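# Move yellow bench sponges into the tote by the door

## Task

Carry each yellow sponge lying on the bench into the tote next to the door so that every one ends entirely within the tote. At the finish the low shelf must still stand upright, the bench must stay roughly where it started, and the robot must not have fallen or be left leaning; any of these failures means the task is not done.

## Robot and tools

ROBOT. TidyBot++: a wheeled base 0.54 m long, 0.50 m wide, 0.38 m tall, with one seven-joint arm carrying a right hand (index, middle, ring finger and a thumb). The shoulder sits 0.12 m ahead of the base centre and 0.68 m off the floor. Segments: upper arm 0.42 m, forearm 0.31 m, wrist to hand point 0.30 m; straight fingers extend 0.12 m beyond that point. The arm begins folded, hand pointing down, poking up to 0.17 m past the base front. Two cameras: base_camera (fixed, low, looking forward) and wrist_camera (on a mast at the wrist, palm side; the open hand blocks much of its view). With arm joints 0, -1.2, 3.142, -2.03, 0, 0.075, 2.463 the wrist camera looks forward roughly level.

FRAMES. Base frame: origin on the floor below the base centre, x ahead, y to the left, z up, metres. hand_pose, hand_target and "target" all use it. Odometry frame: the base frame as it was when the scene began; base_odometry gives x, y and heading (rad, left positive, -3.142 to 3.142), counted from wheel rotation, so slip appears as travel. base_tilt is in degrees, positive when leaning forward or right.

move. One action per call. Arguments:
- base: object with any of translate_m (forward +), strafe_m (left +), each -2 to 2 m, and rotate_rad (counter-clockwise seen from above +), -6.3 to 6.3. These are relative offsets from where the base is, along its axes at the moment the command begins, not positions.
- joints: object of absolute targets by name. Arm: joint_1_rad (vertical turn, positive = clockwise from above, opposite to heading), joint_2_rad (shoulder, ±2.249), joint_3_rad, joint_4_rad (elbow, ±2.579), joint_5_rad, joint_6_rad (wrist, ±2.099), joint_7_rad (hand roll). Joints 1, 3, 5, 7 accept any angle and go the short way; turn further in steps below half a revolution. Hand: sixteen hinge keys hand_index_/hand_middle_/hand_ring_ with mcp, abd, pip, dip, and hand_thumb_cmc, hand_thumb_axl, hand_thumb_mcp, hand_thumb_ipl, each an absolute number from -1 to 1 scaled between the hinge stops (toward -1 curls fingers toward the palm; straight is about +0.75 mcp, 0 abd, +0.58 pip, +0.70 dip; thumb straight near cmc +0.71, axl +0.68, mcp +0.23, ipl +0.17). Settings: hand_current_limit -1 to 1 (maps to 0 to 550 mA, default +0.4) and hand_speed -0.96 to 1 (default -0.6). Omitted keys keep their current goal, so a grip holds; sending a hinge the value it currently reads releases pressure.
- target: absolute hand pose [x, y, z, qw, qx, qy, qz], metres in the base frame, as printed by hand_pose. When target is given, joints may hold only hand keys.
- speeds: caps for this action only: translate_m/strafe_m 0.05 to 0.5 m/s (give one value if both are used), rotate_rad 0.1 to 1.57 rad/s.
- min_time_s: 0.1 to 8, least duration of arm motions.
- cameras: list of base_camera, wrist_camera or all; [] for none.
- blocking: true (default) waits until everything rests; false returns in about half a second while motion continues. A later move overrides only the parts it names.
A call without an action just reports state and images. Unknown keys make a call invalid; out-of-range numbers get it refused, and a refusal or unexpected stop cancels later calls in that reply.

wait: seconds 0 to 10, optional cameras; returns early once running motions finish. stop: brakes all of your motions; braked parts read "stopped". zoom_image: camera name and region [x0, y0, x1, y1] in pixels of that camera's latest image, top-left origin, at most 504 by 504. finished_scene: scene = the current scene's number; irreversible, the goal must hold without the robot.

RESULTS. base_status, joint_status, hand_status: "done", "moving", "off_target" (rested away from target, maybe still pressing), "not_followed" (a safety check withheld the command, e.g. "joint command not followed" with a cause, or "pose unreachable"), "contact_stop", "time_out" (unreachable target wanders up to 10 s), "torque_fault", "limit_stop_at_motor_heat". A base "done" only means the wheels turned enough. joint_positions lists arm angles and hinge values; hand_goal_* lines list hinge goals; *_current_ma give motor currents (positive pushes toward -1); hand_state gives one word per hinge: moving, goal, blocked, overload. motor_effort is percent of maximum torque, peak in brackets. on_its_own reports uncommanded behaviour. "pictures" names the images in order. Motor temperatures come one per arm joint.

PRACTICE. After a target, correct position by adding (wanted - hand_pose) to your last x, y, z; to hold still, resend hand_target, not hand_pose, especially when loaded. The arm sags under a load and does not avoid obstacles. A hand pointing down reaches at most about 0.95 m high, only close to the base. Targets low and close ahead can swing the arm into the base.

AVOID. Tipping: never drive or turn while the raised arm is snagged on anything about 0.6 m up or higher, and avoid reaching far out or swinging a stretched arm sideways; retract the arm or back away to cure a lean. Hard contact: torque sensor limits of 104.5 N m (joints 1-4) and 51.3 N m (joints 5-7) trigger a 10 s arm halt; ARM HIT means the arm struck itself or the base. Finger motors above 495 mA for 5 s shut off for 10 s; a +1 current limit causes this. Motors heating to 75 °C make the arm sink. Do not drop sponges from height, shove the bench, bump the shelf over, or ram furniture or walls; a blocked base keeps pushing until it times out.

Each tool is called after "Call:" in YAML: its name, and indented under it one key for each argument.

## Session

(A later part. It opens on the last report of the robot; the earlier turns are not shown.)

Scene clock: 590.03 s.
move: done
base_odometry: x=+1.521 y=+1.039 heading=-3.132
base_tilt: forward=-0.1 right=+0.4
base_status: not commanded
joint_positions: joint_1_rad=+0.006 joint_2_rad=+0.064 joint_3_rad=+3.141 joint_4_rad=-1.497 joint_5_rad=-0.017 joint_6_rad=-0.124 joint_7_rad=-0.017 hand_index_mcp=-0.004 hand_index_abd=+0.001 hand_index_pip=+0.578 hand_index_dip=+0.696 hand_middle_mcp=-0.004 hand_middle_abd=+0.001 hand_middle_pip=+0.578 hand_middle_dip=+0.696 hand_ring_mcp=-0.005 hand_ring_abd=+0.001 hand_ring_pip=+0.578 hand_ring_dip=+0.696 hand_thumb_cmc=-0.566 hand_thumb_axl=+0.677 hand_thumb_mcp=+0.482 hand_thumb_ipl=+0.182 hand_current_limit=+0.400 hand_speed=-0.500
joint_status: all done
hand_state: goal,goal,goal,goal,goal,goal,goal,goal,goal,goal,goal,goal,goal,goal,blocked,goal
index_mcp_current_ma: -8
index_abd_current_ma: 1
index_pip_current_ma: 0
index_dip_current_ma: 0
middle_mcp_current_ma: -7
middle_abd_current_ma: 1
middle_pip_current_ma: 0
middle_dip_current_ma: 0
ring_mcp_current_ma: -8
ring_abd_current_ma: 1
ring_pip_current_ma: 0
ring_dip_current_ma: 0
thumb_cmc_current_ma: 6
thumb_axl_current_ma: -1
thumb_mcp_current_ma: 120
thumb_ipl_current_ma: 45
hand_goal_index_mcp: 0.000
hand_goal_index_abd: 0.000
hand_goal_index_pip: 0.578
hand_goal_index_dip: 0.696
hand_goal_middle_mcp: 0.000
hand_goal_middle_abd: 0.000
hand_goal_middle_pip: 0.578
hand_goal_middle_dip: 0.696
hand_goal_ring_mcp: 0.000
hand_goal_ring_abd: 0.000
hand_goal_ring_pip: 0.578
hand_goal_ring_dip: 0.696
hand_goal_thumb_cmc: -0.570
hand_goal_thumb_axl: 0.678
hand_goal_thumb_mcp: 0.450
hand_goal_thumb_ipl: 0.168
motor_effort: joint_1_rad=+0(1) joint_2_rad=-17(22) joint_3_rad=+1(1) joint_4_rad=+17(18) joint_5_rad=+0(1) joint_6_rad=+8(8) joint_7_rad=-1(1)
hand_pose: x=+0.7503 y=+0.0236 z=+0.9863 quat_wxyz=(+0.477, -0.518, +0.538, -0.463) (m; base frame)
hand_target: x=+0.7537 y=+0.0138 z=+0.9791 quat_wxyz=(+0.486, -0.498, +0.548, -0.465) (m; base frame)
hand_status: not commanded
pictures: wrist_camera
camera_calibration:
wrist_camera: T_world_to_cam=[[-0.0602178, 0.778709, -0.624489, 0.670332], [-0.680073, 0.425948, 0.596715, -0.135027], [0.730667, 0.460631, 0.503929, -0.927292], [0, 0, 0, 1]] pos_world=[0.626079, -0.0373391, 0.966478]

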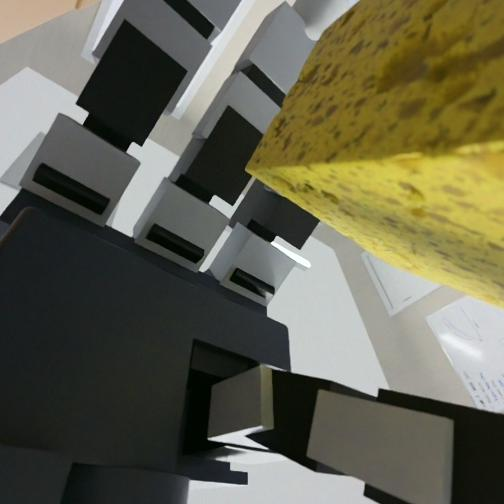

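Call:
zoom_image:
  camera: "wrist_camera"
  region: [200, 0, 504, 304]

Call:
move:
  joints: {"joint_1_rad": 0.025, "joint_2_rad": 0.11, "joint_4_rad": -1.285, "joint_6_rad": -0.275}
  min_time_s: 1.5
  cameras: ["wrist_camera"]

Scaled by 1.658 from the camera's 504x504 image, which has a finer 720x720 frame.

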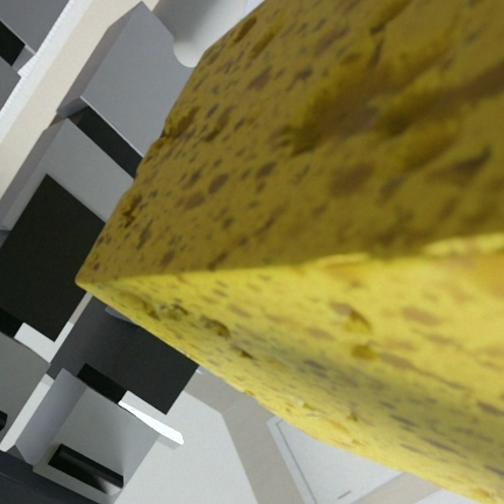

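Scene clock: 650.63 s.
move: done
base_odometry: x=+1.521 y=+1.039 heading=-3.132
base_tilt: forward=-0.2 right=+0.4
base_status: not commanded
joint_positions: joint_1_rad=+0.007 joint_2_rad=+0.084 joint_3_rad=+3.141 joint_4_rad=-1.315 joint_5_rad=-0.017 joint_6_rad=-0.192 joint_7_rad=-0.017 hand_index_mcp=-0.004 hand_index_abd=+0.001 hand_index_pip=+0.578 hand_index_dip=+0.696 hand_middle_mcp=-0.004 hand_middle_abd=+0.001 hand_middle_pip=+0.578 hand_middle_dip=+0.696 hand_ring_mcp=-0.005 hand_ring_abd=+0.001 hand_ring_pip=+0.578 hand_ring_dip=+0.696 hand_thumb_cmc=-0.569 hand_thumb_axl=+0.677 hand_thumb_mcp=+0.450 hand_thumb_ipl=+0.170 hand_current_limit=+0.400 hand_speed=-0.500
joint_status: all done
hand_state: goal,goal,goal,goal,goal,goal,goal,goal,goal,goal,goal,goal,goal,goal,goal,goal
index_mcp_current_ma: -8
index_abd_current_ma: 1
index_pip_current_ma: 0
index_dip_current_ma: 0
middle_mcp_current_ma: -7
middle_abd_current_ma: 1
middle_pip_current_ma: 0
middle_dip_current_ma: 0
ring_mcp_current_ma: -8
ring_abd_current_ma: 1
ring_pip_current_ma: 0
ring_dip_current_ma: 0
thumb_cmc_current_ma: 2
thumb_axl_current_ma: -1
thumb_mcp_current_ma: 1
thumb_ipl_current_ma: 3
hand_goal_index_mcp: 0.000
hand_goal_index_abd: 0.000
hand_goal_index_pip: 0.578
hand_goal_index_dip: 0.696
hand_goal_middle_mcp: 0.000
hand_goal_middle_abd: 0.000
hand_goal_middle_pip: 0.578
hand_goal_middle_dip: 0.696
hand_goal_ring_mcp: 0.000
hand_goal_ring_abd: 0.000
hand_goal_ring_pip: 0.578
hand_goal_ring_dip: 0.696
hand_goal_thumb_cmc: -0.570
hand_goal_thumb_axl: 0.678
hand_goal_thumb_mcp: 0.450
hand_goal_thumb_ipl: 0.168
motor_effort: joint_1_rad=-1(1) joint_2_rad=-21(21) joint_3_rad=+0(1) joint_4_rad=+19(19) joint_5_rad=+0(1) joint_6_rad=+9(10) joint_7_rad=-1(1)
hand_pose: x=+0.7638 y=+0.0238 z=+1.0648 quat_wxyz=(+0.502, -0.496, +0.514, -0.488) (m; base frame)
hand_target: x=+0.7670 y=+0.0135 z=+1.0423 quat_wxyz=(+0.485, -0.499, +0.549, -0.464) (m; base frame)
hand_status: not commanded
pictures: wrist_camera
camera_calibration:
wrist_camera: T_world_to_cam=[[-0.00109361, 0.778245, -0.62796, 0.678579], [-0.734237, 0.425693, 0.528849, -0.0591245], [0.678892, 0.46165, 0.570951, -1.00853], [0, 0, 0, 1]] pos_world=[0.642013, -0.0373432, 1.03321]

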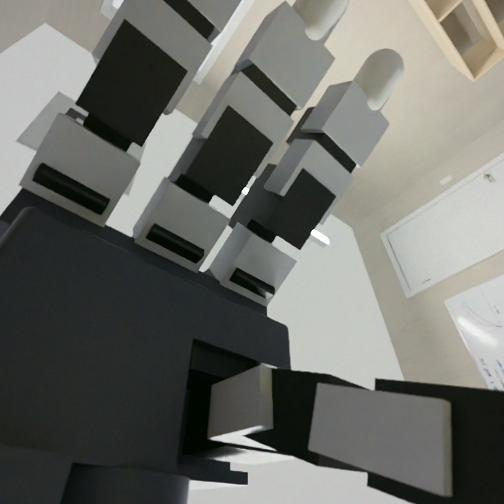

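Call:
move:
  joints: {"joint_1_rad": -0.2, "joint_2_rad": -0.5, "joint_4_rad": -1.0, "joint_6_rad": -1.3, "joint_7_rad": 2.463, "hand_index_mcp": 1, "hand_middle_mcp": 1, "hand_ring_mcp": 1, "hand_thumb_cmc": 1, "hand_thumb_mcp": 0.226}
  cameras: ["wrist_camera"]

Scene clock: 662.97 s.
move: done
base_odometry: x=+1.521 y=+1.039 heading=-3.132
base_tilt: forward=-0.2 right=+0.5
base_status: not commanded
joint_positions: joint_1_rad=-0.181 joint_2_rad=-0.502 joint_3_rad=+3.141 joint_4_rad=-1.023 joint_5_rad=-0.017 joint_6_rad=-1.215 joint_7_rad=+2.404 hand_index_mcp=+1.000 hand_index_abd=+0.001 hand_index_pip=+0.578 hand_index_dip=+0.696 hand_middle_mcp=+1.000 hand_middle_abd=+0.001 hand_middle_pip=+0.578 hand_middle_dip=+0.696 hand_ring_mcp=+1.000 hand_ring_abd=+0.001 hand_ring_pip=+0.578 hand_ring_dip=+0.696 hand_thumb_cmc=+1.000 hand_thumb_axl=+0.677 hand_thumb_mcp=+0.228 hand_thumb_ipl=+0.170 hand_current_limit=+0.400 hand_speed=-0.500
joint_status: all done
hand_state: goal,goal,goal,goal,goal,goal,goal,goal,goal,goal,goal,goal,goal,goal,goal,goal
index_mcp_current_ma: 0
index_abd_current_ma: 1
index_pip_current_ma: 0
index_dip_current_ma: 0
middle_mcp_current_ma: 0
middle_abd_current_ma: 1
middle_pip_current_ma: 0
middle_dip_current_ma: 0
ring_mcp_current_ma: 0
ring_abd_current_ma: 1
ring_pip_current_ma: 0
ring_dip_current_ma: 0
thumb_cmc_current_ma: 0
thumb_axl_current_ma: -1
thumb_mcp_current_ma: 3
thumb_ipl_current_ma: 3
hand_goal_index_mcp: 1.000
hand_goal_index_abd: 0.000
hand_goal_index_pip: 0.578
hand_goal_index_dip: 0.696
hand_goal_middle_mcp: 1.000
hand_goal_middle_abd: 0.000
hand_goal_middle_pip: 0.578
hand_goal_middle_dip: 0.696
hand_goal_ring_mcp: 1.000
hand_goal_ring_abd: 0.000
hand_goal_ring_pip: 0.578
hand_goal_ring_dip: 0.696
hand_goal_thumb_cmc: 1.000
hand_goal_thumb_axl: 0.678
hand_goal_thumb_mcp: 0.226
hand_goal_thumb_ipl: 0.168
motor_effort: joint_1_rad=+0(1) joint_2_rad=+4(23) joint_3_rad=+2(2) joint_4_rad=+12(20) joint_5_rad=+0(1) joint_6_rad=+8(10) joint_7_rad=+0(2)
hand_pose: x=+0.3870 y=-0.0201 z=+1.3205 quat_wxyz=(-0.200, -0.665, -0.373, -0.615) (m; base frame)
hand_target: x=+0.3822 y=-0.0180 z=+1.3090 quat_wxyz=(-0.211, -0.670, -0.407, -0.585) (m; base frame)
hand_status: not commanded
pictures: wrist_camera
camera_calibration:
wrist_camera: T_world_to_cam=[[0.199023, -0.979367, -0.0350669, -0.0227535], [-0.831397, -0.149793, -0.535108, 0.978711], [0.518815, 0.135653, -0.844055, 1.04534], [0, 0, 0, 1]] pos_world=[0.275888, -0.0174838, 1.40524]

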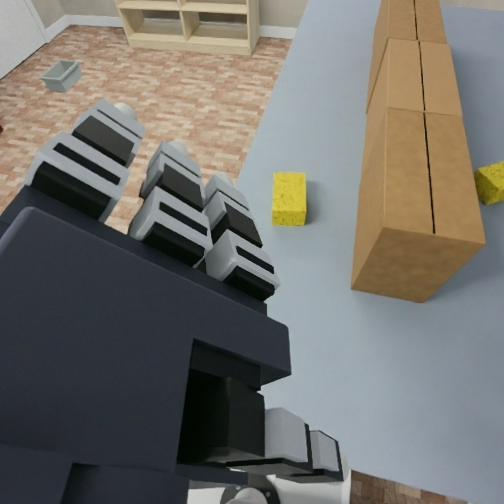

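Call:
zoom_image:
  camera: "wrist_camera"
  region: [250, 150, 350, 250]

Scaled by 5.040 from the camera's 504x504 image, which has a finer 720x720 frame.

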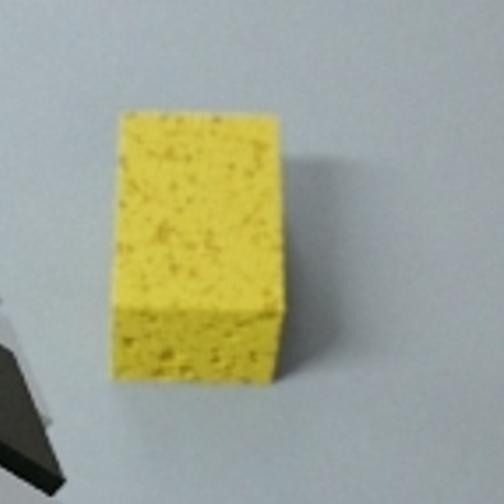

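Call:
move:
  joints: {"joint_1_rad": 0.04, "joint_2_rad": -0.3, "joint_4_rad": -1.1, "joint_5_rad": 0, "joint_6_rad": -0.8, "joint_7_rad": -0.07, "hand_index_mcp": 0.0, "hand_middle_mcp": 0.0, "hand_ring_mcp": 0.0, "hand_thumb_cmc": -0.571, "hand_thumb_mcp": 0.449}

Call:
move:
  joints: {"joint_1_rad": 0.04, "joint_2_rad": 0.154, "joint_4_rad": -1.025, "joint_6_rad": -0.505}
  min_time_s: 2

Call:
move:
  joints: {"joint_1_rad": 0.04, "joint_2_rad": 0.077, "joint_4_rad": -1.48, "joint_6_rad": -0.09}
  min_time_s: 2
  cameras: ["wrist_camera"]

Scene clock: 769.23 s.
move: done
base_odometry: x=+1.521 y=+1.039 heading=-3.132
base_tilt: forward=-0.1 right=+0.4
base_status: not commanded
joint_positions: joint_1_rad=+0.022 joint_2_rad=-0.308 joint_3_rad=+3.141 joint_4_rad=-1.071 joint_5_rad=-0.017 joint_6_rad=-0.868 joint_7_rad=-0.015 hand_index_mcp=-0.004 hand_index_abd=+0.001 hand_index_pip=+0.578 hand_index_dip=+0.696 hand_middle_mcp=-0.004 hand_middle_abd=+0.001 hand_middle_pip=+0.578 hand_middle_dip=+0.696 hand_ring_mcp=-0.004 hand_ring_abd=+0.001 hand_ring_pip=+0.578 hand_ring_dip=+0.696 hand_thumb_cmc=-0.568 hand_thumb_axl=+0.677 hand_thumb_mcp=+0.446 hand_thumb_ipl=+0.170 hand_current_limit=+0.400 hand_speed=-0.500
joint_status: all done
hand_state: goal,goal,goal,goal,goal,goal,goal,goal,goal,goal,goal,goal,goal,goal,goal,goal
index_mcp_current_ma: -7
index_abd_current_ma: 1
index_pip_current_ma: 0
index_dip_current_ma: 0
middle_mcp_current_ma: -6
middle_abd_current_ma: 1
middle_pip_current_ma: 0
middle_dip_current_ma: 0
ring_mcp_current_ma: -7
ring_abd_current_ma: 1
ring_pip_current_ma: 0
ring_dip_current_ma: 0
thumb_cmc_current_ma: 2
thumb_axl_current_ma: -1
thumb_mcp_current_ma: -10
thumb_ipl_current_ma: 3
hand_goal_index_mcp: 0.000
hand_goal_index_abd: 0.000
hand_goal_index_pip: 0.578
hand_goal_index_dip: 0.696
hand_goal_middle_mcp: 0.000
hand_goal_middle_abd: 0.000
hand_goal_middle_pip: 0.578
hand_goal_middle_dip: 0.696
hand_goal_ring_mcp: 0.000
hand_goal_ring_abd: 0.000
hand_goal_ring_pip: 0.578
hand_goal_ring_dip: 0.696
hand_goal_thumb_cmc: -0.570
hand_goal_thumb_axl: 0.678
hand_goal_thumb_mcp: 0.450
hand_goal_thumb_ipl: 0.168
motor_effort: joint_1_rad=+0(1) joint_2_rad=-4(6) joint_3_rad=+0(1) joint_4_rad=+14(15) joint_5_rad=+0(2) joint_6_rad=+8(9) joint_7_rad=+0(1)
hand_pose: x=+0.5046 y=+0.0217 z=+1.2076 quat_wxyz=(+0.489, -0.505, +0.524, -0.480) (m; base frame)
hand_target: x=+0.5199 y=+0.0137 z=+1.2108 quat_wxyz=(+0.500, -0.478, +0.534, -0.485) (m; base frame)
hand_status: not commanded
pictures: none

Scene clock: 771.83 s.
move: done
base_odometry: x=+1.521 y=+1.039 heading=-3.132
base_tilt: forward=-0.2 right=+0.4
base_status: not commanded
joint_positions: joint_1_rad=+0.022 joint_2_rad=+0.143 joint_3_rad=+3.141 joint_4_rad=-1.056 joint_5_rad=-0.017 joint_6_rad=-0.573 joint_7_rad=-0.016 hand_index_mcp=-0.004 hand_index_abd=+0.001 hand_index_pip=+0.578 hand_index_dip=+0.696 hand_middle_mcp=-0.004 hand_middle_abd=+0.001 hand_middle_pip=+0.578 hand_middle_dip=+0.696 hand_ring_mcp=-0.005 hand_ring_abd=+0.001 hand_ring_pip=+0.578 hand_ring_dip=+0.696 hand_thumb_cmc=-0.568 hand_thumb_axl=+0.677 hand_thumb_mcp=+0.446 hand_thumb_ipl=+0.169 hand_current_limit=+0.400 hand_speed=-0.500
joint_status: all done
hand_state: goal,goal,goal,goal,goal,goal,goal,goal,goal,goal,goal,goal,goal,goal,goal,goal
index_mcp_current_ma: -8
index_abd_current_ma: 1
index_pip_current_ma: 0
index_dip_current_ma: 0
middle_mcp_current_ma: -7
middle_abd_current_ma: 1
middle_pip_current_ma: 0
middle_dip_current_ma: 0
ring_mcp_current_ma: -8
ring_abd_current_ma: 1
ring_pip_current_ma: 0
ring_dip_current_ma: 0
thumb_cmc_current_ma: 2
thumb_axl_current_ma: -1
thumb_mcp_current_ma: -10
thumb_ipl_current_ma: 3
hand_goal_index_mcp: 0.000
hand_goal_index_abd: 0.000
hand_goal_index_pip: 0.578
hand_goal_index_dip: 0.696
hand_goal_middle_mcp: 0.000
hand_goal_middle_abd: 0.000
hand_goal_middle_pip: 0.578
hand_goal_middle_dip: 0.696
hand_goal_ring_mcp: 0.000
hand_goal_ring_abd: 0.000
hand_goal_ring_pip: 0.578
hand_goal_ring_dip: 0.696
hand_goal_thumb_cmc: -0.570
hand_goal_thumb_axl: 0.678
hand_goal_thumb_mcp: 0.450
hand_goal_thumb_ipl: 0.168
motor_effort: joint_1_rad=+0(1) joint_2_rad=-21(25) joint_3_rad=+1(1) joint_4_rad=+18(19) joint_5_rad=+0(1) joint_6_rad=+8(9) joint_7_rad=+0(2)
hand_pose: x=+0.7505 y=+0.0153 z=+1.0698 quat_wxyz=(+0.451, -0.535, +0.560, -0.443) (m; base frame)
hand_target: x=+0.7649 y=+0.0039 z=+1.1009 quat_wxyz=(+0.478, -0.498, +0.556, -0.464) (m; base frame)
hand_status: not commanded
pictures: none

Scene clock: 774.40 s.
move: done
base_odometry: x=+1.521 y=+1.039 heading=-3.132
base_tilt: forward=-0.1 right=+0.3
base_status: not commanded
joint_positions: joint_1_rad=+0.022 joint_2_rad=+0.086 joint_3_rad=+3.141 joint_4_rad=-1.446 joint_5_rad=-0.017 joint_6_rad=-0.158 joint_7_rad=-0.017 hand_index_mcp=-0.004 hand_index_abd=+0.001 hand_index_pip=+0.578 hand_index_dip=+0.696 hand_middle_mcp=-0.004 hand_middle_abd=+0.001 hand_middle_pip=+0.578 hand_middle_dip=+0.696 hand_ring_mcp=-0.005 hand_ring_abd=+0.001 hand_ring_pip=+0.578 hand_ring_dip=+0.696 hand_thumb_cmc=-0.568 hand_thumb_axl=+0.677 hand_thumb_mcp=+0.450 hand_thumb_ipl=+0.170 hand_current_limit=+0.400 hand_speed=-0.500
joint_status: all done
hand_state: goal,goal,goal,goal,goal,goal,goal,goal,goal,goal,goal,goal,goal,goal,goal,goal
index_mcp_current_ma: -8
index_abd_current_ma: 1
index_pip_current_ma: 0
index_dip_current_ma: 0
middle_mcp_current_ma: -7
middle_abd_current_ma: 1
middle_pip_current_ma: 0
middle_dip_current_ma: 0
ring_mcp_current_ma: -8
ring_abd_current_ma: 1
ring_pip_current_ma: 0
ring_dip_current_ma: 0
thumb_cmc_current_ma: 2
thumb_axl_current_ma: -1
thumb_mcp_current_ma: 0
thumb_ipl_current_ma: 3
hand_goal_index_mcp: 0.000
hand_goal_index_abd: 0.000
hand_goal_index_pip: 0.578
hand_goal_index_dip: 0.696
hand_goal_middle_mcp: 0.000
hand_goal_middle_abd: 0.000
hand_goal_middle_pip: 0.578
hand_goal_middle_dip: 0.696
hand_goal_ring_mcp: 0.000
hand_goal_ring_abd: 0.000
hand_goal_ring_pip: 0.578
hand_goal_ring_dip: 0.696
hand_goal_thumb_cmc: -0.570
hand_goal_thumb_axl: 0.678
hand_goal_thumb_mcp: 0.450
hand_goal_thumb_ipl: 0.168
motor_effort: joint_1_rad=+1(1) joint_2_rad=-21(23) joint_3_rad=+1(1) joint_4_rad=+18(19) joint_5_rad=+0(1) joint_6_rad=+8(9) joint_7_rad=+0(1)
hand_pose: x=+0.7591 y=+0.0135 z=+0.9935 quat_wxyz=(+0.473, -0.515, +0.543, -0.466) (m; base frame)
hand_target: x=+0.7606 y=+0.0040 z=+0.9998 quat_wxyz=(+0.488, -0.489, +0.546, -0.473) (m; base frame)
hand_status: not commanded
pictures: wrist_camera
camera_calibration:
wrist_camera: T_world_to_cam=[[-0.0509254, 0.77999, -0.623717, 0.675325], [-0.670638, 0.436064, 0.600077, -0.139644], [0.740034, 0.448847, 0.500884, -0.936501], [0, 0, 0, 1]] pos_world=[0.633784, -0.045507, 0.974087]

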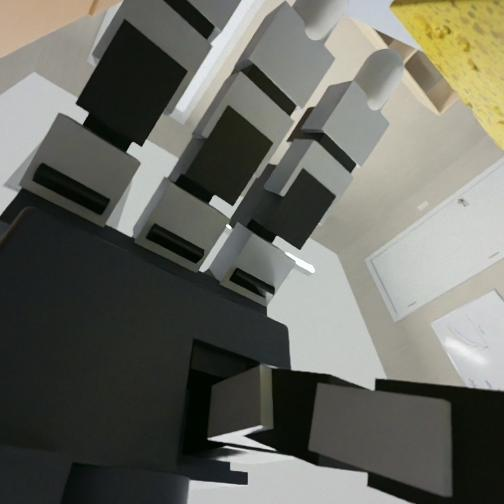

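Call:
move:
  joints: {"hand_speed": -0.7, "hand_index_mcp": -0.3, "hand_middle_mcp": -0.3, "hand_ring_mcp": -0.18, "hand_thumb_mcp": 0.1}
  cameras: ["wrist_camera"]

Scene clock: 782.93 s.
move: off_target
base_odometry: x=+1.521 y=+1.039 heading=-3.132
base_tilt: forward=-0.2 right=+0.4
base_status: not commanded
joint_positions: joint_1_rad=+0.022 joint_2_rad=+0.077 joint_3_rad=+3.141 joint_4_rad=-1.447 joint_5_rad=-0.017 joint_6_rad=-0.153 joint_7_rad=-0.018 hand_index_mcp=-0.272 hand_index_abd=+0.001 hand_index_pip=+0.589 hand_index_dip=+0.701 hand_middle_mcp=-0.259 hand_middle_abd=-0.002 hand_middle_pip=+0.590 hand_middle_dip=+0.702 hand_ring_mcp=-0.182 hand_ring_abd=+0.001 hand_ring_pip=+0.578 hand_ring_dip=+0.696 hand_thumb_cmc=-0.564 hand_thumb_axl=+0.677 hand_thumb_mcp=+0.273 hand_thumb_ipl=+0.184 hand_current_limit=+0.400 hand_speed=-0.700
joint_status: hand_index_mcp off_target (ended at -0.272, target -0.300); hand_middle_mcp off_target (ended at -0.259, target -0.300); hand_thumb_mcp off_target (ended at +0.273, target +0.100); the others done
hand_state: blocked,goal,goal,goal,blocked,goal,goal,goal,goal,goal,goal,goal,goal,goal,blocked,goal
index_mcp_current_ma: 81
index_abd_current_ma: 1
index_pip_current_ma: 23
index_dip_current_ma: 9
middle_mcp_current_ma: 131
middle_abd_current_ma: -3
middle_pip_current_ma: 25
middle_dip_current_ma: 12
ring_mcp_current_ma: -2
ring_abd_current_ma: 1
ring_pip_current_ma: 0
ring_dip_current_ma: 0
thumb_cmc_current_ma: 12
thumb_axl_current_ma: -1
thumb_mcp_current_ma: 385
thumb_ipl_current_ma: 55
hand_goal_index_mcp: -0.300
hand_goal_index_abd: 0.000
hand_goal_index_pip: 0.578
hand_goal_index_dip: 0.696
hand_goal_middle_mcp: -0.300
hand_goal_middle_abd: 0.000
hand_goal_middle_pip: 0.578
hand_goal_middle_dip: 0.696
hand_goal_ring_mcp: -0.180
hand_goal_ring_abd: 0.000
hand_goal_ring_pip: 0.578
hand_goal_ring_dip: 0.696
hand_goal_thumb_cmc: -0.570
hand_goal_thumb_axl: 0.678
hand_goal_thumb_mcp: 0.100
hand_goal_thumb_ipl: 0.168
motor_effort: joint_1_rad=+0(1) joint_2_rad=-19(20) joint_3_rad=+1(1) joint_4_rad=+17(18) joint_5_rad=+0(1) joint_6_rad=+7(8) joint_7_rad=-1(1)
hand_pose: x=+0.7565 y=+0.0136 z=+1.0004 quat_wxyz=(+0.476, -0.511, +0.540, -0.469) (m; base frame)
hand_target: x=+0.7606 y=+0.0040 z=+0.9998 quat_wxyz=(+0.488, -0.489, +0.546, -0.473) (m; base frame)
hand_status: not commanded
pictures: wrist_camera
camera_calibration:
wrist_camera: T_world_to_cam=[[-0.0423415, 0.78037, -0.623883, 0.673175], [-0.678528, 0.435888, 0.591271, -0.130834], [0.733353, 0.448357, 0.511047, -0.943204], [0, 0, 0, 1]] pos_world=[0.63143, -0.0454045, 0.979362]

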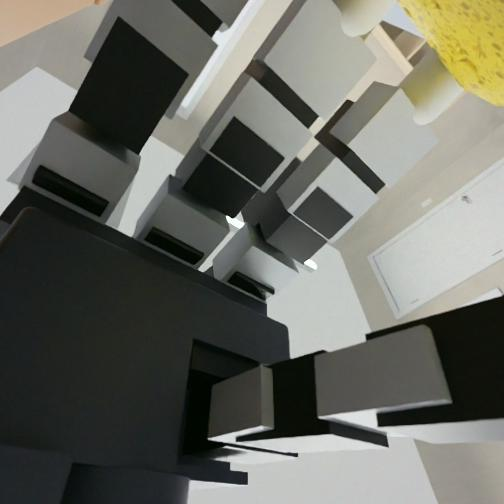

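Call:
move:
  joints: {"hand_index_mcp": -0.38, "hand_middle_mcp": -0.38, "hand_ring_mcp": -0.22, "joint_4_rad": -1.46, "joint_6_rad": -0.11}
  min_time_s: 1

Call:
move:
  joints: {"joint_1_rad": 0.04, "joint_2_rad": 0.12, "joint_4_rad": -1.2, "joint_6_rad": -0.33}
  min_time_s: 2
  cameras: ["wrist_camera"]

Scene clock: 792.80 s.
move: off_target
base_odometry: x=+1.521 y=+1.039 heading=-3.132
base_tilt: forward=-0.2 right=+0.5
base_status: not commanded
joint_positions: joint_1_rad=+0.023 joint_2_rad=+0.077 joint_3_rad=+3.141 joint_4_rad=-1.447 joint_5_rad=-0.017 joint_6_rad=-0.153 joint_7_rad=-0.018 hand_index_mcp=-0.295 hand_index_abd=-0.002 hand_index_pip=+0.600 hand_index_dip=+0.708 hand_middle_mcp=-0.286 hand_middle_abd=-0.006 hand_middle_pip=+0.601 hand_middle_dip=+0.710 hand_ring_mcp=-0.221 hand_ring_abd=+0.001 hand_ring_pip=+0.578 hand_ring_dip=+0.696 hand_thumb_cmc=-0.559 hand_thumb_axl=+0.677 hand_thumb_mcp=+0.273 hand_thumb_ipl=+0.195 hand_current_limit=+0.400 hand_speed=-0.700
joint_status: hand_index_mcp off_target (ended at -0.295, target -0.380); hand_middle_mcp off_target (ended at -0.286, target -0.380); the others done
hand_state: blocked,goal,blocked,goal,blocked,goal,blocked,goal,goal,goal,goal,goal,goal,goal,blocked,blocked
index_mcp_current_ma: 325
index_abd_current_ma: -2
index_pip_current_ma: 56
index_dip_current_ma: 25
middle_mcp_current_ma: 367
middle_abd_current_ma: -8
middle_pip_current_ma: 58
middle_dip_current_ma: 31
ring_mcp_current_ma: -1
ring_abd_current_ma: 1
ring_pip_current_ma: 0
ring_dip_current_ma: 0
thumb_cmc_current_ma: 23
thumb_axl_current_ma: -1
thumb_mcp_current_ma: 385
thumb_ipl_current_ma: 101
hand_goal_index_mcp: -0.380
hand_goal_index_abd: 0.000
hand_goal_index_pip: 0.578
hand_goal_index_dip: 0.696
hand_goal_middle_mcp: -0.380
hand_goal_middle_abd: 0.000
hand_goal_middle_pip: 0.578
hand_goal_middle_dip: 0.696
hand_goal_ring_mcp: -0.220
hand_goal_ring_abd: 0.000
hand_goal_ring_pip: 0.578
hand_goal_ring_dip: 0.696
hand_goal_thumb_cmc: -0.570
hand_goal_thumb_axl: 0.678
hand_goal_thumb_mcp: 0.100
hand_goal_thumb_ipl: 0.168
motor_effort: joint_1_rad=+0(1) joint_2_rad=-20(20) joint_3_rad=+1(1) joint_4_rad=+17(19) joint_5_rad=+1(1) joint_6_rad=+7(8) joint_7_rad=+0(1)
hand_pose: x=+0.7566 y=+0.0135 z=+1.0006 quat_wxyz=(+0.476, -0.511, +0.540, -0.469) (m; base frame)
hand_target: x=+0.7605 y=+0.0040 z=+1.0060 quat_wxyz=(+0.488, -0.489, +0.546, -0.473) (m; base frame)
hand_status: not commanded
pictures: none

Scene clock: 795.10 s.
move: done
base_odometry: x=+1.521 y=+1.039 heading=-3.132
base_tilt: forward=-0.2 right=+0.5
base_status: not commanded
joint_positions: joint_1_rad=+0.023 joint_2_rad=+0.095 joint_3_rad=+3.141 joint_4_rad=-1.232 joint_5_rad=-0.017 joint_6_rad=-0.246 joint_7_rad=-0.018 hand_index_mcp=-0.297 hand_index_abd=-0.002 hand_index_pip=+0.600 hand_index_dip=+0.708 hand_middle_mcp=-0.290 hand_middle_abd=-0.006 hand_middle_pip=+0.601 hand_middle_dip=+0.710 hand_ring_mcp=-0.222 hand_ring_abd=+0.001 hand_ring_pip=+0.578 hand_ring_dip=+0.696 hand_thumb_cmc=-0.556 hand_thumb_axl=+0.677 hand_thumb_mcp=+0.273 hand_thumb_ipl=+0.197 hand_current_limit=+0.400 hand_speed=-0.700
joint_status: all done
hand_state: blocked,goal,blocked,goal,blocked,goal,blocked,goal,goal,goal,goal,goal,goal,goal,blocked,blocked
index_mcp_current_ma: 314
index_abd_current_ma: -2
index_pip_current_ma: 56
index_dip_current_ma: 25
middle_mcp_current_ma: 349
middle_abd_current_ma: -9
middle_pip_current_ma: 58
middle_dip_current_ma: 31
ring_mcp_current_ma: -3
ring_abd_current_ma: 1
ring_pip_current_ma: 0
ring_dip_current_ma: 0
thumb_cmc_current_ma: 31
thumb_axl_current_ma: -1
thumb_mcp_current_ma: 385
thumb_ipl_current_ma: 113
hand_goal_index_mcp: -0.380
hand_goal_index_abd: 0.000
hand_goal_index_pip: 0.578
hand_goal_index_dip: 0.696
hand_goal_middle_mcp: -0.380
hand_goal_middle_abd: 0.000
hand_goal_middle_pip: 0.578
hand_goal_middle_dip: 0.696
hand_goal_ring_mcp: -0.220
hand_goal_ring_abd: 0.000
hand_goal_ring_pip: 0.578
hand_goal_ring_dip: 0.696
hand_goal_thumb_cmc: -0.570
hand_goal_thumb_axl: 0.678
hand_goal_thumb_mcp: 0.100
hand_goal_thumb_ipl: 0.168
motor_effort: joint_1_rad=+0(1) joint_2_rad=-20(22) joint_3_rad=+0(1) joint_4_rad=+18(20) joint_5_rad=+0(1) joint_6_rad=+9(10) joint_7_rad=+0(1)
hand_pose: x=+0.7657 y=+0.0137 z=+1.0914 quat_wxyz=(+0.503, -0.487, +0.514, -0.495) (m; base frame)
hand_target: x=+0.7685 y=+0.0037 z=+1.0708 quat_wxyz=(+0.487, -0.490, +0.547, -0.473) (m; base frame)
hand_status: not commanded
pictures: wrist_camera
camera_calibration:
wrist_camera: T_world_to_cam=[[0.0212867, 0.778786, -0.626929, 0.68484], [-0.736427, 0.436324, 0.517008, -0.0530123], [0.676182, 0.450682, 0.582806, -1.0311], [0, 0, 0, 1]] pos_world=[0.643593, -0.0455156, 1.05768]

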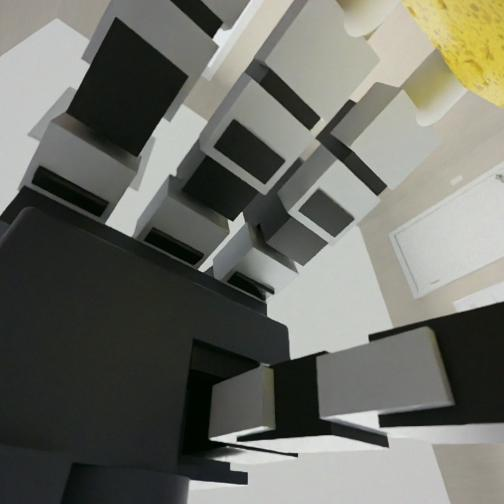

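Call:
move:
  base: {"translate_m": -0.12}
  speeds: {"translate_m": 0.3}
  joints: {"joint_1_rad": 0, "joint_2_rad": -0.35, "joint_4_rad": -1.45, "joint_6_rad": -0.55}
  min_time_s: 2

Call:
move:
  base: {"strafe_m": 0.9}
  speeds: {"strafe_m": 0.4}

Call:
move:
  base: {"translate_m": 1.6}
  cameras: ["base_camera"]

Scene clock: 815.77 s.
move: done
base_odometry: x=+1.641 y=+1.040 heading=-3.132
base_tilt: forward=-0.2 right=+0.4
base_status: done
joint_positions: joint_1_rad=+0.019 joint_2_rad=-0.349 joint_3_rad=+3.141 joint_4_rad=-1.419 joint_5_rad=-0.017 joint_6_rad=-0.467 joint_7_rad=-0.018 hand_index_mcp=-0.298 hand_index_abd=-0.002 hand_index_pip=+0.601 hand_index_dip=+0.708 hand_middle_mcp=-0.291 hand_middle_abd=-0.006 hand_middle_pip=+0.601 hand_middle_dip=+0.710 hand_ring_mcp=-0.223 hand_ring_abd=+0.001 hand_ring_pip=+0.578 hand_ring_dip=+0.696 hand_thumb_cmc=-0.556 hand_thumb_axl=+0.677 hand_thumb_mcp=+0.273 hand_thumb_ipl=+0.198 hand_current_limit=+0.400 hand_speed=-0.700
joint_status: all done
hand_state: blocked,goal,blocked,goal,blocked,goal,blocked,goal,goal,goal,goal,goal,goal,goal,blocked,blocked
index_mcp_current_ma: 309
index_abd_current_ma: -3
index_pip_current_ma: 57
index_dip_current_ma: 26
middle_mcp_current_ma: 343
middle_abd_current_ma: -9
middle_pip_current_ma: 58
middle_dip_current_ma: 31
ring_mcp_current_ma: -5
ring_abd_current_ma: 1
ring_pip_current_ma: 0
ring_dip_current_ma: 0
thumb_cmc_current_ma: 32
thumb_axl_current_ma: -1
thumb_mcp_current_ma: 385
thumb_ipl_current_ma: 117
hand_goal_index_mcp: -0.380
hand_goal_index_abd: 0.000
hand_goal_index_pip: 0.578
hand_goal_index_dip: 0.696
hand_goal_middle_mcp: -0.380
hand_goal_middle_abd: 0.000
hand_goal_middle_pip: 0.578
hand_goal_middle_dip: 0.696
hand_goal_ring_mcp: -0.220
hand_goal_ring_abd: 0.000
hand_goal_ring_pip: 0.578
hand_goal_ring_dip: 0.696
hand_goal_thumb_cmc: -0.570
hand_goal_thumb_axl: 0.678
hand_goal_thumb_mcp: 0.100
hand_goal_thumb_ipl: 0.168
motor_effort: joint_1_rad=+0(2) joint_2_rad=-5(26) joint_3_rad=+1(1) joint_4_rad=+17(20) joint_5_rad=-1(1) joint_6_rad=+8(9) joint_7_rad=-1(2)
hand_pose: x=+0.5552 y=+0.0210 z=+1.1542 quat_wxyz=(+0.514, -0.480, +0.502, -0.503) (m; base frame)
hand_target: x=+0.5488 y=+0.0297 z=+1.1129 quat_wxyz=(+0.496, -0.501, +0.537, -0.463) (m; base frame)
hand_status: not commanded
pictures: none

Scene clock: 819.10 s.
move: done
base_odometry: x=+1.650 y=+0.140 heading=-3.131
base_tilt: forward=-0.2 right=+0.5
base_status: done
joint_positions: joint_1_rad=+0.016 joint_2_rad=-0.349 joint_3_rad=+3.142 joint_4_rad=-1.420 joint_5_rad=-0.017 joint_6_rad=-0.467 joint_7_rad=-0.018 hand_index_mcp=-0.298 hand_index_abd=-0.003 hand_index_pip=+0.601 hand_index_dip=+0.708 hand_middle_mcp=-0.291 hand_middle_abd=-0.006 hand_middle_pip=+0.601 hand_middle_dip=+0.710 hand_ring_mcp=-0.223 hand_ring_abd=+0.001 hand_ring_pip=+0.578 hand_ring_dip=+0.696 hand_thumb_cmc=-0.556 hand_thumb_axl=+0.677 hand_thumb_mcp=+0.273 hand_thumb_ipl=+0.198 hand_current_limit=+0.400 hand_speed=-0.700
joint_status: not commanded
hand_state: blocked,goal,blocked,goal,blocked,goal,blocked,goal,goal,goal,goal,goal,goal,goal,blocked,blocked
index_mcp_current_ma: 309
index_abd_current_ma: -3
index_pip_current_ma: 57
index_dip_current_ma: 26
middle_mcp_current_ma: 343
middle_abd_current_ma: -10
middle_pip_current_ma: 58
middle_dip_current_ma: 31
ring_mcp_current_ma: -5
ring_abd_current_ma: 1
ring_pip_current_ma: 0
ring_dip_current_ma: 0
thumb_cmc_current_ma: 33
thumb_axl_current_ma: -1
thumb_mcp_current_ma: 385
thumb_ipl_current_ma: 117
hand_goal_index_mcp: -0.380
hand_goal_index_abd: 0.000
hand_goal_index_pip: 0.578
hand_goal_index_dip: 0.696
hand_goal_middle_mcp: -0.380
hand_goal_middle_abd: 0.000
hand_goal_middle_pip: 0.578
hand_goal_middle_dip: 0.696
hand_goal_ring_mcp: -0.220
hand_goal_ring_abd: 0.000
hand_goal_ring_pip: 0.578
hand_goal_ring_dip: 0.696
hand_goal_thumb_cmc: -0.570
hand_goal_thumb_axl: 0.678
hand_goal_thumb_mcp: 0.100
hand_goal_thumb_ipl: 0.168
motor_effort: joint_1_rad=-1(1) joint_2_rad=-5(7) joint_3_rad=+0(2) joint_4_rad=+17(17) joint_5_rad=+0(1) joint_6_rad=+8(9) joint_7_rad=+0(1)
hand_pose: x=+0.5550 y=+0.0220 z=+1.1538 quat_wxyz=(+0.514, -0.481, +0.502, -0.502) (m; base frame)
hand_target: x=+0.5488 y=+0.0297 z=+1.1129 quat_wxyz=(+0.496, -0.501, +0.537, -0.463) (m; base frame)
hand_status: not commanded
pictures: none

Scene clock: 823.67 s.
move: done
base_odometry: x=+0.050 y=+0.123 heading=-3.131
base_tilt: forward=-0.1 right=+0.5
base_status: done
joint_positions: joint_1_rad=+0.016 joint_2_rad=-0.348 joint_3_rad=+3.142 joint_4_rad=-1.422 joint_5_rad=-0.017 joint_6_rad=-0.469 joint_7_rad=-0.018 hand_index_mcp=-0.298 hand_index_abd=-0.003 hand_index_pip=+0.601 hand_index_dip=+0.708 hand_middle_mcp=-0.291 hand_middle_abd=-0.006 hand_middle_pip=+0.601 hand_middle_dip=+0.710 hand_ring_mcp=-0.223 hand_ring_abd=+0.001 hand_ring_pip=+0.578 hand_ring_dip=+0.696 hand_thumb_cmc=-0.556 hand_thumb_axl=+0.677 hand_thumb_mcp=+0.273 hand_thumb_ipl=+0.198 hand_current_limit=+0.400 hand_speed=-0.700
joint_status: not commanded
hand_state: blocked,goal,blocked,goal,blocked,goal,blocked,goal,goal,goal,goal,goal,goal,goal,blocked,blocked
index_mcp_current_ma: 309
index_abd_current_ma: -3
index_pip_current_ma: 58
index_dip_current_ma: 26
middle_mcp_current_ma: 342
middle_abd_current_ma: -10
middle_pip_current_ma: 58
middle_dip_current_ma: 31
ring_mcp_current_ma: -6
ring_abd_current_ma: 1
ring_pip_current_ma: 0
ring_dip_current_ma: 0
thumb_cmc_current_ma: 33
thumb_axl_current_ma: -1
thumb_mcp_current_ma: 385
thumb_ipl_current_ma: 117
hand_goal_index_mcp: -0.380
hand_goal_index_abd: 0.000
hand_goal_index_pip: 0.578
hand_goal_index_dip: 0.696
hand_goal_middle_mcp: -0.380
hand_goal_middle_abd: 0.000
hand_goal_middle_pip: 0.578
hand_goal_middle_dip: 0.696
hand_goal_ring_mcp: -0.220
hand_goal_ring_abd: 0.000
hand_goal_ring_pip: 0.578
hand_goal_ring_dip: 0.696
hand_goal_thumb_cmc: -0.570
hand_goal_thumb_axl: 0.678
hand_goal_thumb_mcp: 0.100
hand_goal_thumb_ipl: 0.168
motor_effort: joint_1_rad=+0(1) joint_2_rad=-5(8) joint_3_rad=+0(1) joint_4_rad=+17(18) joint_5_rad=+0(1) joint_6_rad=+8(9) joint_7_rad=+0(2)
hand_pose: x=+0.5556 y=+0.0221 z=+1.1516 quat_wxyz=(+0.513, -0.483, +0.503, -0.501) (m; base frame)
hand_target: x=+0.5488 y=+0.0297 z=+1.1129 quat_wxyz=(+0.496, -0.501, +0.537, -0.463) (m; base frame)
hand_status: not commanded
pictures: base_camera

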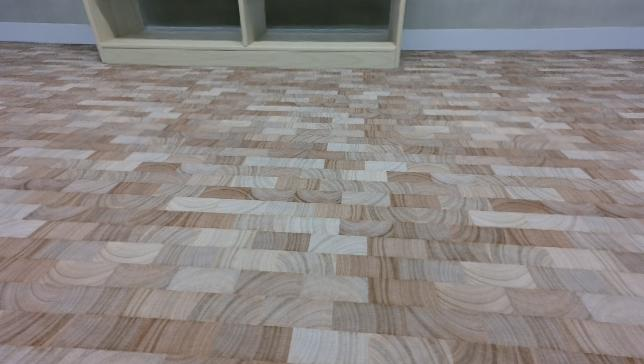

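Call:
move:
  base: {"rotate_rad": 0.85}
  speeds: {"rotate_rad": 1.0}
  cameras: ["base_camera"]

Scene clock: 834.60 s.
move: done
base_odometry: x=+0.050 y=+0.123 heading=-2.282
base_tilt: forward=-0.2 right=+0.4
base_status: done
joint_positions: joint_1_rad=+0.013 joint_2_rad=-0.348 joint_3_rad=+3.142 joint_4_rad=-1.422 joint_5_rad=-0.017 joint_6_rad=-0.469 joint_7_rad=-0.018 hand_index_mcp=-0.298 hand_index_abd=-0.003 hand_index_pip=+0.601 hand_index_dip=+0.708 hand_middle_mcp=-0.291 hand_middle_abd=-0.006 hand_middle_pip=+0.601 hand_middle_dip=+0.710 hand_ring_mcp=-0.223 hand_ring_abd=+0.001 hand_ring_pip=+0.578 hand_ring_dip=+0.696 hand_thumb_cmc=-0.556 hand_thumb_axl=+0.677 hand_thumb_mcp=+0.273 hand_thumb_ipl=+0.198 hand_current_limit=+0.400 hand_speed=-0.700
joint_status: not commanded
hand_state: blocked,goal,blocked,goal,blocked,goal,blocked,goal,goal,goal,goal,goal,goal,goal,blocked,blocked
index_mcp_current_ma: 309
index_abd_current_ma: -3
index_pip_current_ma: 58
index_dip_current_ma: 26
middle_mcp_current_ma: 342
middle_abd_current_ma: -10
middle_pip_current_ma: 58
middle_dip_current_ma: 31
ring_mcp_current_ma: -6
ring_abd_current_ma: 1
ring_pip_current_ma: 0
ring_dip_current_ma: 0
thumb_cmc_current_ma: 33
thumb_axl_current_ma: -1
thumb_mcp_current_ma: 385
thumb_ipl_current_ma: 117
hand_goal_index_mcp: -0.380
hand_goal_index_abd: 0.000
hand_goal_index_pip: 0.578
hand_goal_index_dip: 0.696
hand_goal_middle_mcp: -0.380
hand_goal_middle_abd: 0.000
hand_goal_middle_pip: 0.578
hand_goal_middle_dip: 0.696
hand_goal_ring_mcp: -0.220
hand_goal_ring_abd: 0.000
hand_goal_ring_pip: 0.578
hand_goal_ring_dip: 0.696
hand_goal_thumb_cmc: -0.570
hand_goal_thumb_axl: 0.678
hand_goal_thumb_mcp: 0.100
hand_goal_thumb_ipl: 0.168
motor_effort: joint_1_rad=-1(2) joint_2_rad=-5(6) joint_3_rad=+1(2) joint_4_rad=+17(18) joint_5_rad=+0(1) joint_6_rad=+8(9) joint_7_rad=+0(1)
hand_pose: x=+0.5555 y=+0.0230 z=+1.1516 quat_wxyz=(+0.514, -0.483, +0.502, -0.500) (m; base frame)
hand_target: x=+0.5488 y=+0.0297 z=+1.1129 quat_wxyz=(+0.496, -0.501, +0.537, -0.463) (m; base frame)
hand_status: not commanded
pictures: base_camera

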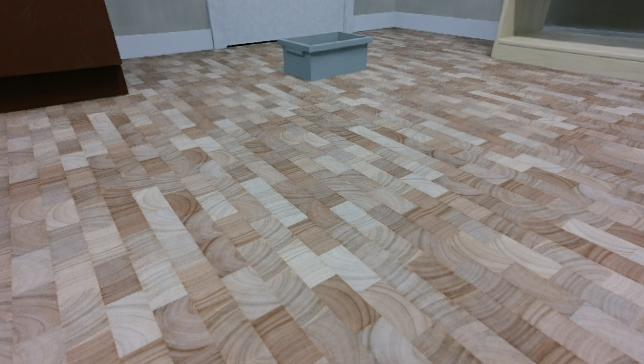

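Call:
zoom_image:
  camera: "base_camera"
  region: [260, 10, 390, 100]

Scaled by 3.877.

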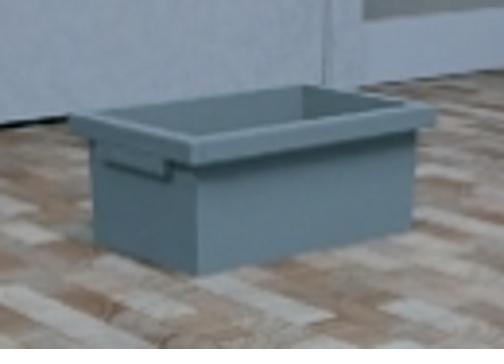

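Call:
move:
  base: {"translate_m": 0.904, "strafe_m": -0.616, "rotate_rad": 0.665}
  speeds: {"translate_m": 0.4, "rotate_rad": 0.5}
  joints: {"joint_1_rad": -0.014, "joint_2_rad": 0.5, "joint_4_rad": -1.6, "joint_5_rad": 0.02, "joint_6_rad": -0.6, "joint_7_rad": 1.52}
  min_time_s: 3.5
  cameras: ["all"]

Scene clock: 867.27 s.
move: done
base_odometry: x=-1.007 y=-0.160 heading=-1.616
base_tilt: forward=-0.1 right=+0.4
base_status: done
joint_positions: joint_1_rad=-0.002 joint_2_rad=+0.484 joint_3_rad=+3.142 joint_4_rad=-1.573 joint_5_rad=-0.017 joint_6_rad=-0.526 joint_7_rad=+1.461 hand_index_mcp=-0.298 hand_index_abd=-0.003 hand_index_pip=+0.603 hand_index_dip=+0.708 hand_middle_mcp=-0.291 hand_middle_abd=-0.006 hand_middle_pip=+0.601 hand_middle_dip=+0.710 hand_ring_mcp=-0.214 hand_ring_abd=+0.001 hand_ring_pip=+0.578 hand_ring_dip=+0.696 hand_thumb_cmc=-0.551 hand_thumb_axl=+0.677 hand_thumb_mcp=+0.273 hand_thumb_ipl=+0.198 hand_current_limit=+0.400 hand_speed=-0.700
joint_status: all done
hand_state: blocked,goal,blocked,goal,blocked,goal,blocked,goal,goal,goal,goal,goal,goal,goal,blocked,blocked
index_mcp_current_ma: 309
index_abd_current_ma: -3
index_pip_current_ma: 65
index_dip_current_ma: 26
middle_mcp_current_ma: 342
middle_abd_current_ma: -10
middle_pip_current_ma: 58
middle_dip_current_ma: 31
ring_mcp_current_ma: 11
ring_abd_current_ma: 1
ring_pip_current_ma: 0
ring_dip_current_ma: 0
thumb_cmc_current_ma: 47
thumb_axl_current_ma: -1
thumb_mcp_current_ma: 385
thumb_ipl_current_ma: 117
hand_goal_index_mcp: -0.380
hand_goal_index_abd: 0.000
hand_goal_index_pip: 0.578
hand_goal_index_dip: 0.696
hand_goal_middle_mcp: -0.380
hand_goal_middle_abd: 0.000
hand_goal_middle_pip: 0.578
hand_goal_middle_dip: 0.696
hand_goal_ring_mcp: -0.220
hand_goal_ring_abd: 0.000
hand_goal_ring_pip: 0.578
hand_goal_ring_dip: 0.696
hand_goal_thumb_cmc: -0.570
hand_goal_thumb_axl: 0.678
hand_goal_thumb_mcp: 0.100
hand_goal_thumb_ipl: 0.168
motor_effort: joint_1_rad=+0(3) joint_2_rad=-30(32) joint_3_rad=+0(2) joint_4_rad=+15(19) joint_5_rad=+1(2) joint_6_rad=+4(9) joint_7_rad=+0(2)
hand_pose: x=+0.7250 y=-0.0767 z=+0.6338 quat_wxyz=(+0.021, -0.959, +0.058, -0.275) (m; base frame)
hand_target: x=+0.6985 y=-0.0783 z=+0.6098 quat_wxyz=(+0.000, -0.976, +0.011, -0.219) (m; base frame)
hand_status: not commanded
pictures: base_camera, wrist_camera
camera_calibration:
wrist_camera: T_world_to_cam=[[-0.697311, -0.555714, -0.452702, 0.777435], [-0.716763, 0.543186, 0.437264, 0.237605], [0.00290746, 0.629389, -0.777085, 0.667595], [0, 0, 0, 1]] pos_world=[0.71048, -0.117209, 0.766828]

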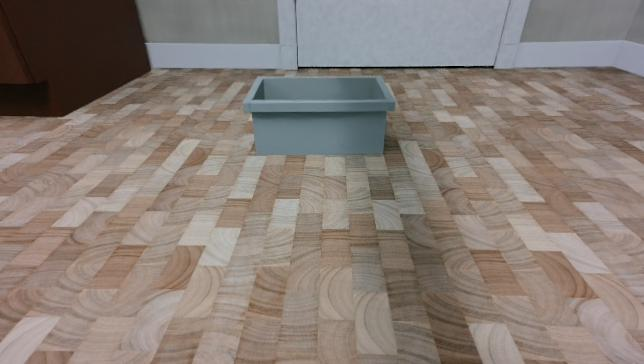

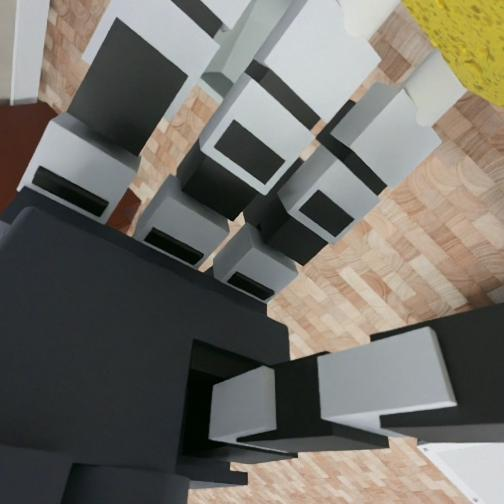

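Call:
move:
  joints: {"joint_2_rad": 0.95, "joint_4_rad": -1.72, "joint_6_rad": -0.42}
  min_time_s: 2

Call:
move:
  base: {"translate_m": 0.4, "strafe_m": 0.159}
  speeds: {"translate_m": 0.2}
  cameras: ["all"]

Scene clock: 885.00 s.
move: done
base_odometry: x=-1.007 y=-0.160 heading=-1.616
base_tilt: forward=+0.0 right=+0.5
base_status: not commanded
joint_positions: joint_1_rad=-0.002 joint_2_rad=+0.928 joint_3_rad=+3.142 joint_4_rad=-1.698 joint_5_rad=-0.017 joint_6_rad=-0.483 joint_7_rad=+1.463 hand_index_mcp=-0.298 hand_index_abd=-0.003 hand_index_pip=+0.603 hand_index_dip=+0.708 hand_middle_mcp=-0.291 hand_middle_abd=-0.006 hand_middle_pip=+0.601 hand_middle_dip=+0.710 hand_ring_mcp=-0.212 hand_ring_abd=+0.001 hand_ring_pip=+0.578 hand_ring_dip=+0.696 hand_thumb_cmc=-0.551 hand_thumb_axl=+0.677 hand_thumb_mcp=+0.273 hand_thumb_ipl=+0.198 hand_current_limit=+0.400 hand_speed=-0.700
joint_status: all done
hand_state: blocked,goal,blocked,goal,blocked,goal,blocked,goal,goal,goal,goal,goal,goal,goal,blocked,blocked
index_mcp_current_ma: 309
index_abd_current_ma: -3
index_pip_current_ma: 66
index_dip_current_ma: 26
middle_mcp_current_ma: 342
middle_abd_current_ma: -10
middle_pip_current_ma: 59
middle_dip_current_ma: 31
ring_mcp_current_ma: 16
ring_abd_current_ma: 1
ring_pip_current_ma: 0
ring_dip_current_ma: 0
thumb_cmc_current_ma: 47
thumb_axl_current_ma: -1
thumb_mcp_current_ma: 385
thumb_ipl_current_ma: 117
hand_goal_index_mcp: -0.380
hand_goal_index_abd: 0.000
hand_goal_index_pip: 0.578
hand_goal_index_dip: 0.696
hand_goal_middle_mcp: -0.380
hand_goal_middle_abd: 0.000
hand_goal_middle_pip: 0.578
hand_goal_middle_dip: 0.696
hand_goal_ring_mcp: -0.220
hand_goal_ring_abd: 0.000
hand_goal_ring_pip: 0.578
hand_goal_ring_dip: 0.696
hand_goal_thumb_cmc: -0.570
hand_goal_thumb_axl: 0.678
hand_goal_thumb_mcp: 0.100
hand_goal_thumb_ipl: 0.168
motor_effort: joint_1_rad=+0(1) joint_2_rad=-32(36) joint_3_rad=+0(1) joint_4_rad=+7(15) joint_5_rad=+0(1) joint_6_rad=+0(5) joint_7_rad=+0(2)
hand_pose: x=+0.5875 y=-0.0772 z=+0.3573 quat_wxyz=(+0.005, -0.998, +0.060, -0.016) (m; base frame)
hand_target: x=+0.5953 y=-0.0789 z=+0.3449 quat_wxyz=(-0.004, -1.000, +0.009, -0.026) (m; base frame)
hand_status: not commanded
pictures: none

Scene clock: 887.83 s.
move: done
base_odometry: x=-0.866 y=-0.567 heading=-1.616
base_tilt: forward=-0.2 right=+0.4
base_status: done
joint_positions: joint_1_rad=-0.003 joint_2_rad=+0.928 joint_3_rad=+3.142 joint_4_rad=-1.701 joint_5_rad=-0.017 joint_6_rad=-0.479 joint_7_rad=+1.464 hand_index_mcp=-0.298 hand_index_abd=-0.003 hand_index_pip=+0.603 hand_index_dip=+0.708 hand_middle_mcp=-0.291 hand_middle_abd=-0.006 hand_middle_pip=+0.601 hand_middle_dip=+0.710 hand_ring_mcp=-0.212 hand_ring_abd=+0.001 hand_ring_pip=+0.578 hand_ring_dip=+0.696 hand_thumb_cmc=-0.551 hand_thumb_axl=+0.677 hand_thumb_mcp=+0.273 hand_thumb_ipl=+0.198 hand_current_limit=+0.400 hand_speed=-0.700
joint_status: not commanded
hand_state: blocked,goal,blocked,goal,blocked,goal,blocked,goal,goal,goal,goal,goal,goal,goal,blocked,blocked
index_mcp_current_ma: 309
index_abd_current_ma: -3
index_pip_current_ma: 66
index_dip_current_ma: 26
middle_mcp_current_ma: 342
middle_abd_current_ma: -10
middle_pip_current_ma: 59
middle_dip_current_ma: 31
ring_mcp_current_ma: 16
ring_abd_current_ma: 1
ring_pip_current_ma: 0
ring_dip_current_ma: 0
thumb_cmc_current_ma: 47
thumb_axl_current_ma: -1
thumb_mcp_current_ma: 385
thumb_ipl_current_ma: 117
hand_goal_index_mcp: -0.380
hand_goal_index_abd: 0.000
hand_goal_index_pip: 0.578
hand_goal_index_dip: 0.696
hand_goal_middle_mcp: -0.380
hand_goal_middle_abd: 0.000
hand_goal_middle_pip: 0.578
hand_goal_middle_dip: 0.696
hand_goal_ring_mcp: -0.220
hand_goal_ring_abd: 0.000
hand_goal_ring_pip: 0.578
hand_goal_ring_dip: 0.696
hand_goal_thumb_cmc: -0.570
hand_goal_thumb_axl: 0.678
hand_goal_thumb_mcp: 0.100
hand_goal_thumb_ipl: 0.168
motor_effort: joint_1_rad=+0(2) joint_2_rad=-32(34) joint_3_rad=-1(1) joint_4_rad=+7(8) joint_5_rad=+0(1) joint_6_rad=+0(1) joint_7_rad=+0(2)
hand_pose: x=+0.5870 y=-0.0766 z=+0.3568 quat_wxyz=(+0.005, -0.998, +0.059, -0.016) (m; base frame)
hand_target: x=+0.5953 y=-0.0789 z=+0.3449 quat_wxyz=(-0.004, -1.000, +0.009, -0.026) (m; base frame)
hand_status: not commanded
pictures: base_camera, wrist_camera
camera_calibration:
wrist_camera: T_world_to_cam=[[-0.828424, -0.558657, -0.0401919, 0.485406], [-0.401897, 0.542917, 0.737374, -0.0322403], [-0.390118, 0.627011, -0.674288, 0.646546], [0, 0, 0, 1]] pos_world=[0.641394, -0.116712, 0.479241]

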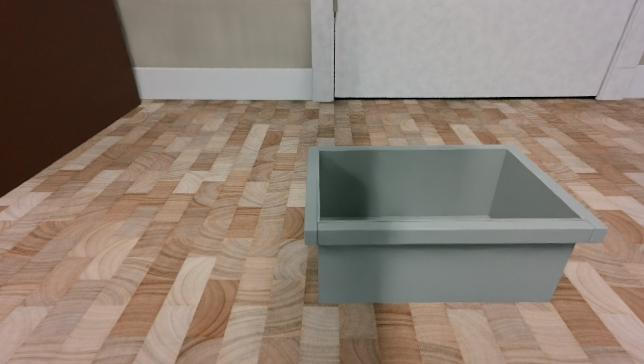

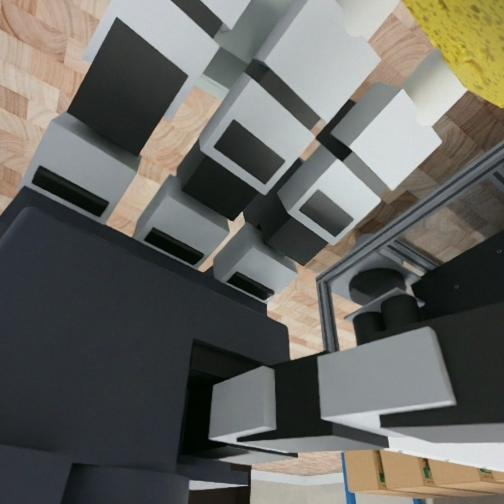

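Call:
move:
  joints: {"joint_2_rad": 1.26, "joint_4_rad": -1.625, "joint_6_rad": -0.23}
  min_time_s: 2.5
  cameras: ["wrist_camera"]

Scene clock: 907.93 s.
move: done
base_odometry: x=-0.866 y=-0.567 heading=-1.616
base_tilt: forward=-0.1 right=+0.4
base_status: not commanded
joint_positions: joint_1_rad=-0.003 joint_2_rad=+1.231 joint_3_rad=+3.142 joint_4_rad=-1.649 joint_5_rad=-0.017 joint_6_rad=-0.295 joint_7_rad=+1.464 hand_index_mcp=-0.298 hand_index_abd=-0.003 hand_index_pip=+0.603 hand_index_dip=+0.708 hand_middle_mcp=-0.291 hand_middle_abd=-0.006 hand_middle_pip=+0.601 hand_middle_dip=+0.710 hand_ring_mcp=-0.212 hand_ring_abd=+0.001 hand_ring_pip=+0.578 hand_ring_dip=+0.696 hand_thumb_cmc=-0.551 hand_thumb_axl=+0.677 hand_thumb_mcp=+0.273 hand_thumb_ipl=+0.198 hand_current_limit=+0.400 hand_speed=-0.700
joint_status: all done
hand_state: blocked,goal,blocked,goal,blocked,goal,blocked,goal,goal,goal,goal,goal,goal,goal,blocked,blocked
index_mcp_current_ma: 309
index_abd_current_ma: -3
index_pip_current_ma: 66
index_dip_current_ma: 26
middle_mcp_current_ma: 342
middle_abd_current_ma: -10
middle_pip_current_ma: 59
middle_dip_current_ma: 31
ring_mcp_current_ma: 16
ring_abd_current_ma: 1
ring_pip_current_ma: 0
ring_dip_current_ma: 0
thumb_cmc_current_ma: 47
thumb_axl_current_ma: -1
thumb_mcp_current_ma: 385
thumb_ipl_current_ma: 117
hand_goal_index_mcp: -0.380
hand_goal_index_abd: 0.000
hand_goal_index_pip: 0.578
hand_goal_index_dip: 0.696
hand_goal_middle_mcp: -0.380
hand_goal_middle_abd: 0.000
hand_goal_middle_pip: 0.578
hand_goal_middle_dip: 0.696
hand_goal_ring_mcp: -0.220
hand_goal_ring_abd: 0.000
hand_goal_ring_pip: 0.578
hand_goal_ring_dip: 0.696
hand_goal_thumb_cmc: -0.570
hand_goal_thumb_axl: 0.678
hand_goal_thumb_mcp: 0.100
hand_goal_thumb_ipl: 0.168
motor_effort: joint_1_rad=+0(1) joint_2_rad=-33(35) joint_3_rad=+0(1) joint_4_rad=+3(8) joint_5_rad=+0(1) joint_6_rad=-1(1) joint_7_rad=-1(1)
hand_pose: x=+0.5545 y=-0.0775 z=+0.2177 quat_wxyz=(+0.001, -0.998, +0.060, +0.017) (m; base frame)
hand_target: x=+0.5832 y=-0.0780 z=+0.2048 quat_wxyz=(-0.002, -1.000, +0.009, -0.013) (m; base frame)
hand_status: not commanded
pictures: wrist_camera
camera_calibration:
wrist_camera: T_world_to_cam=[[-0.829869, -0.557736, 0.0157394, 0.441049], [-0.352285, 0.545631, 0.760383, 0.025422], [-0.432681, 0.625473, -0.649284, 0.558655], [0, 0, 0, 1]] pos_world=[0.616688, -0.117306, 0.336454]

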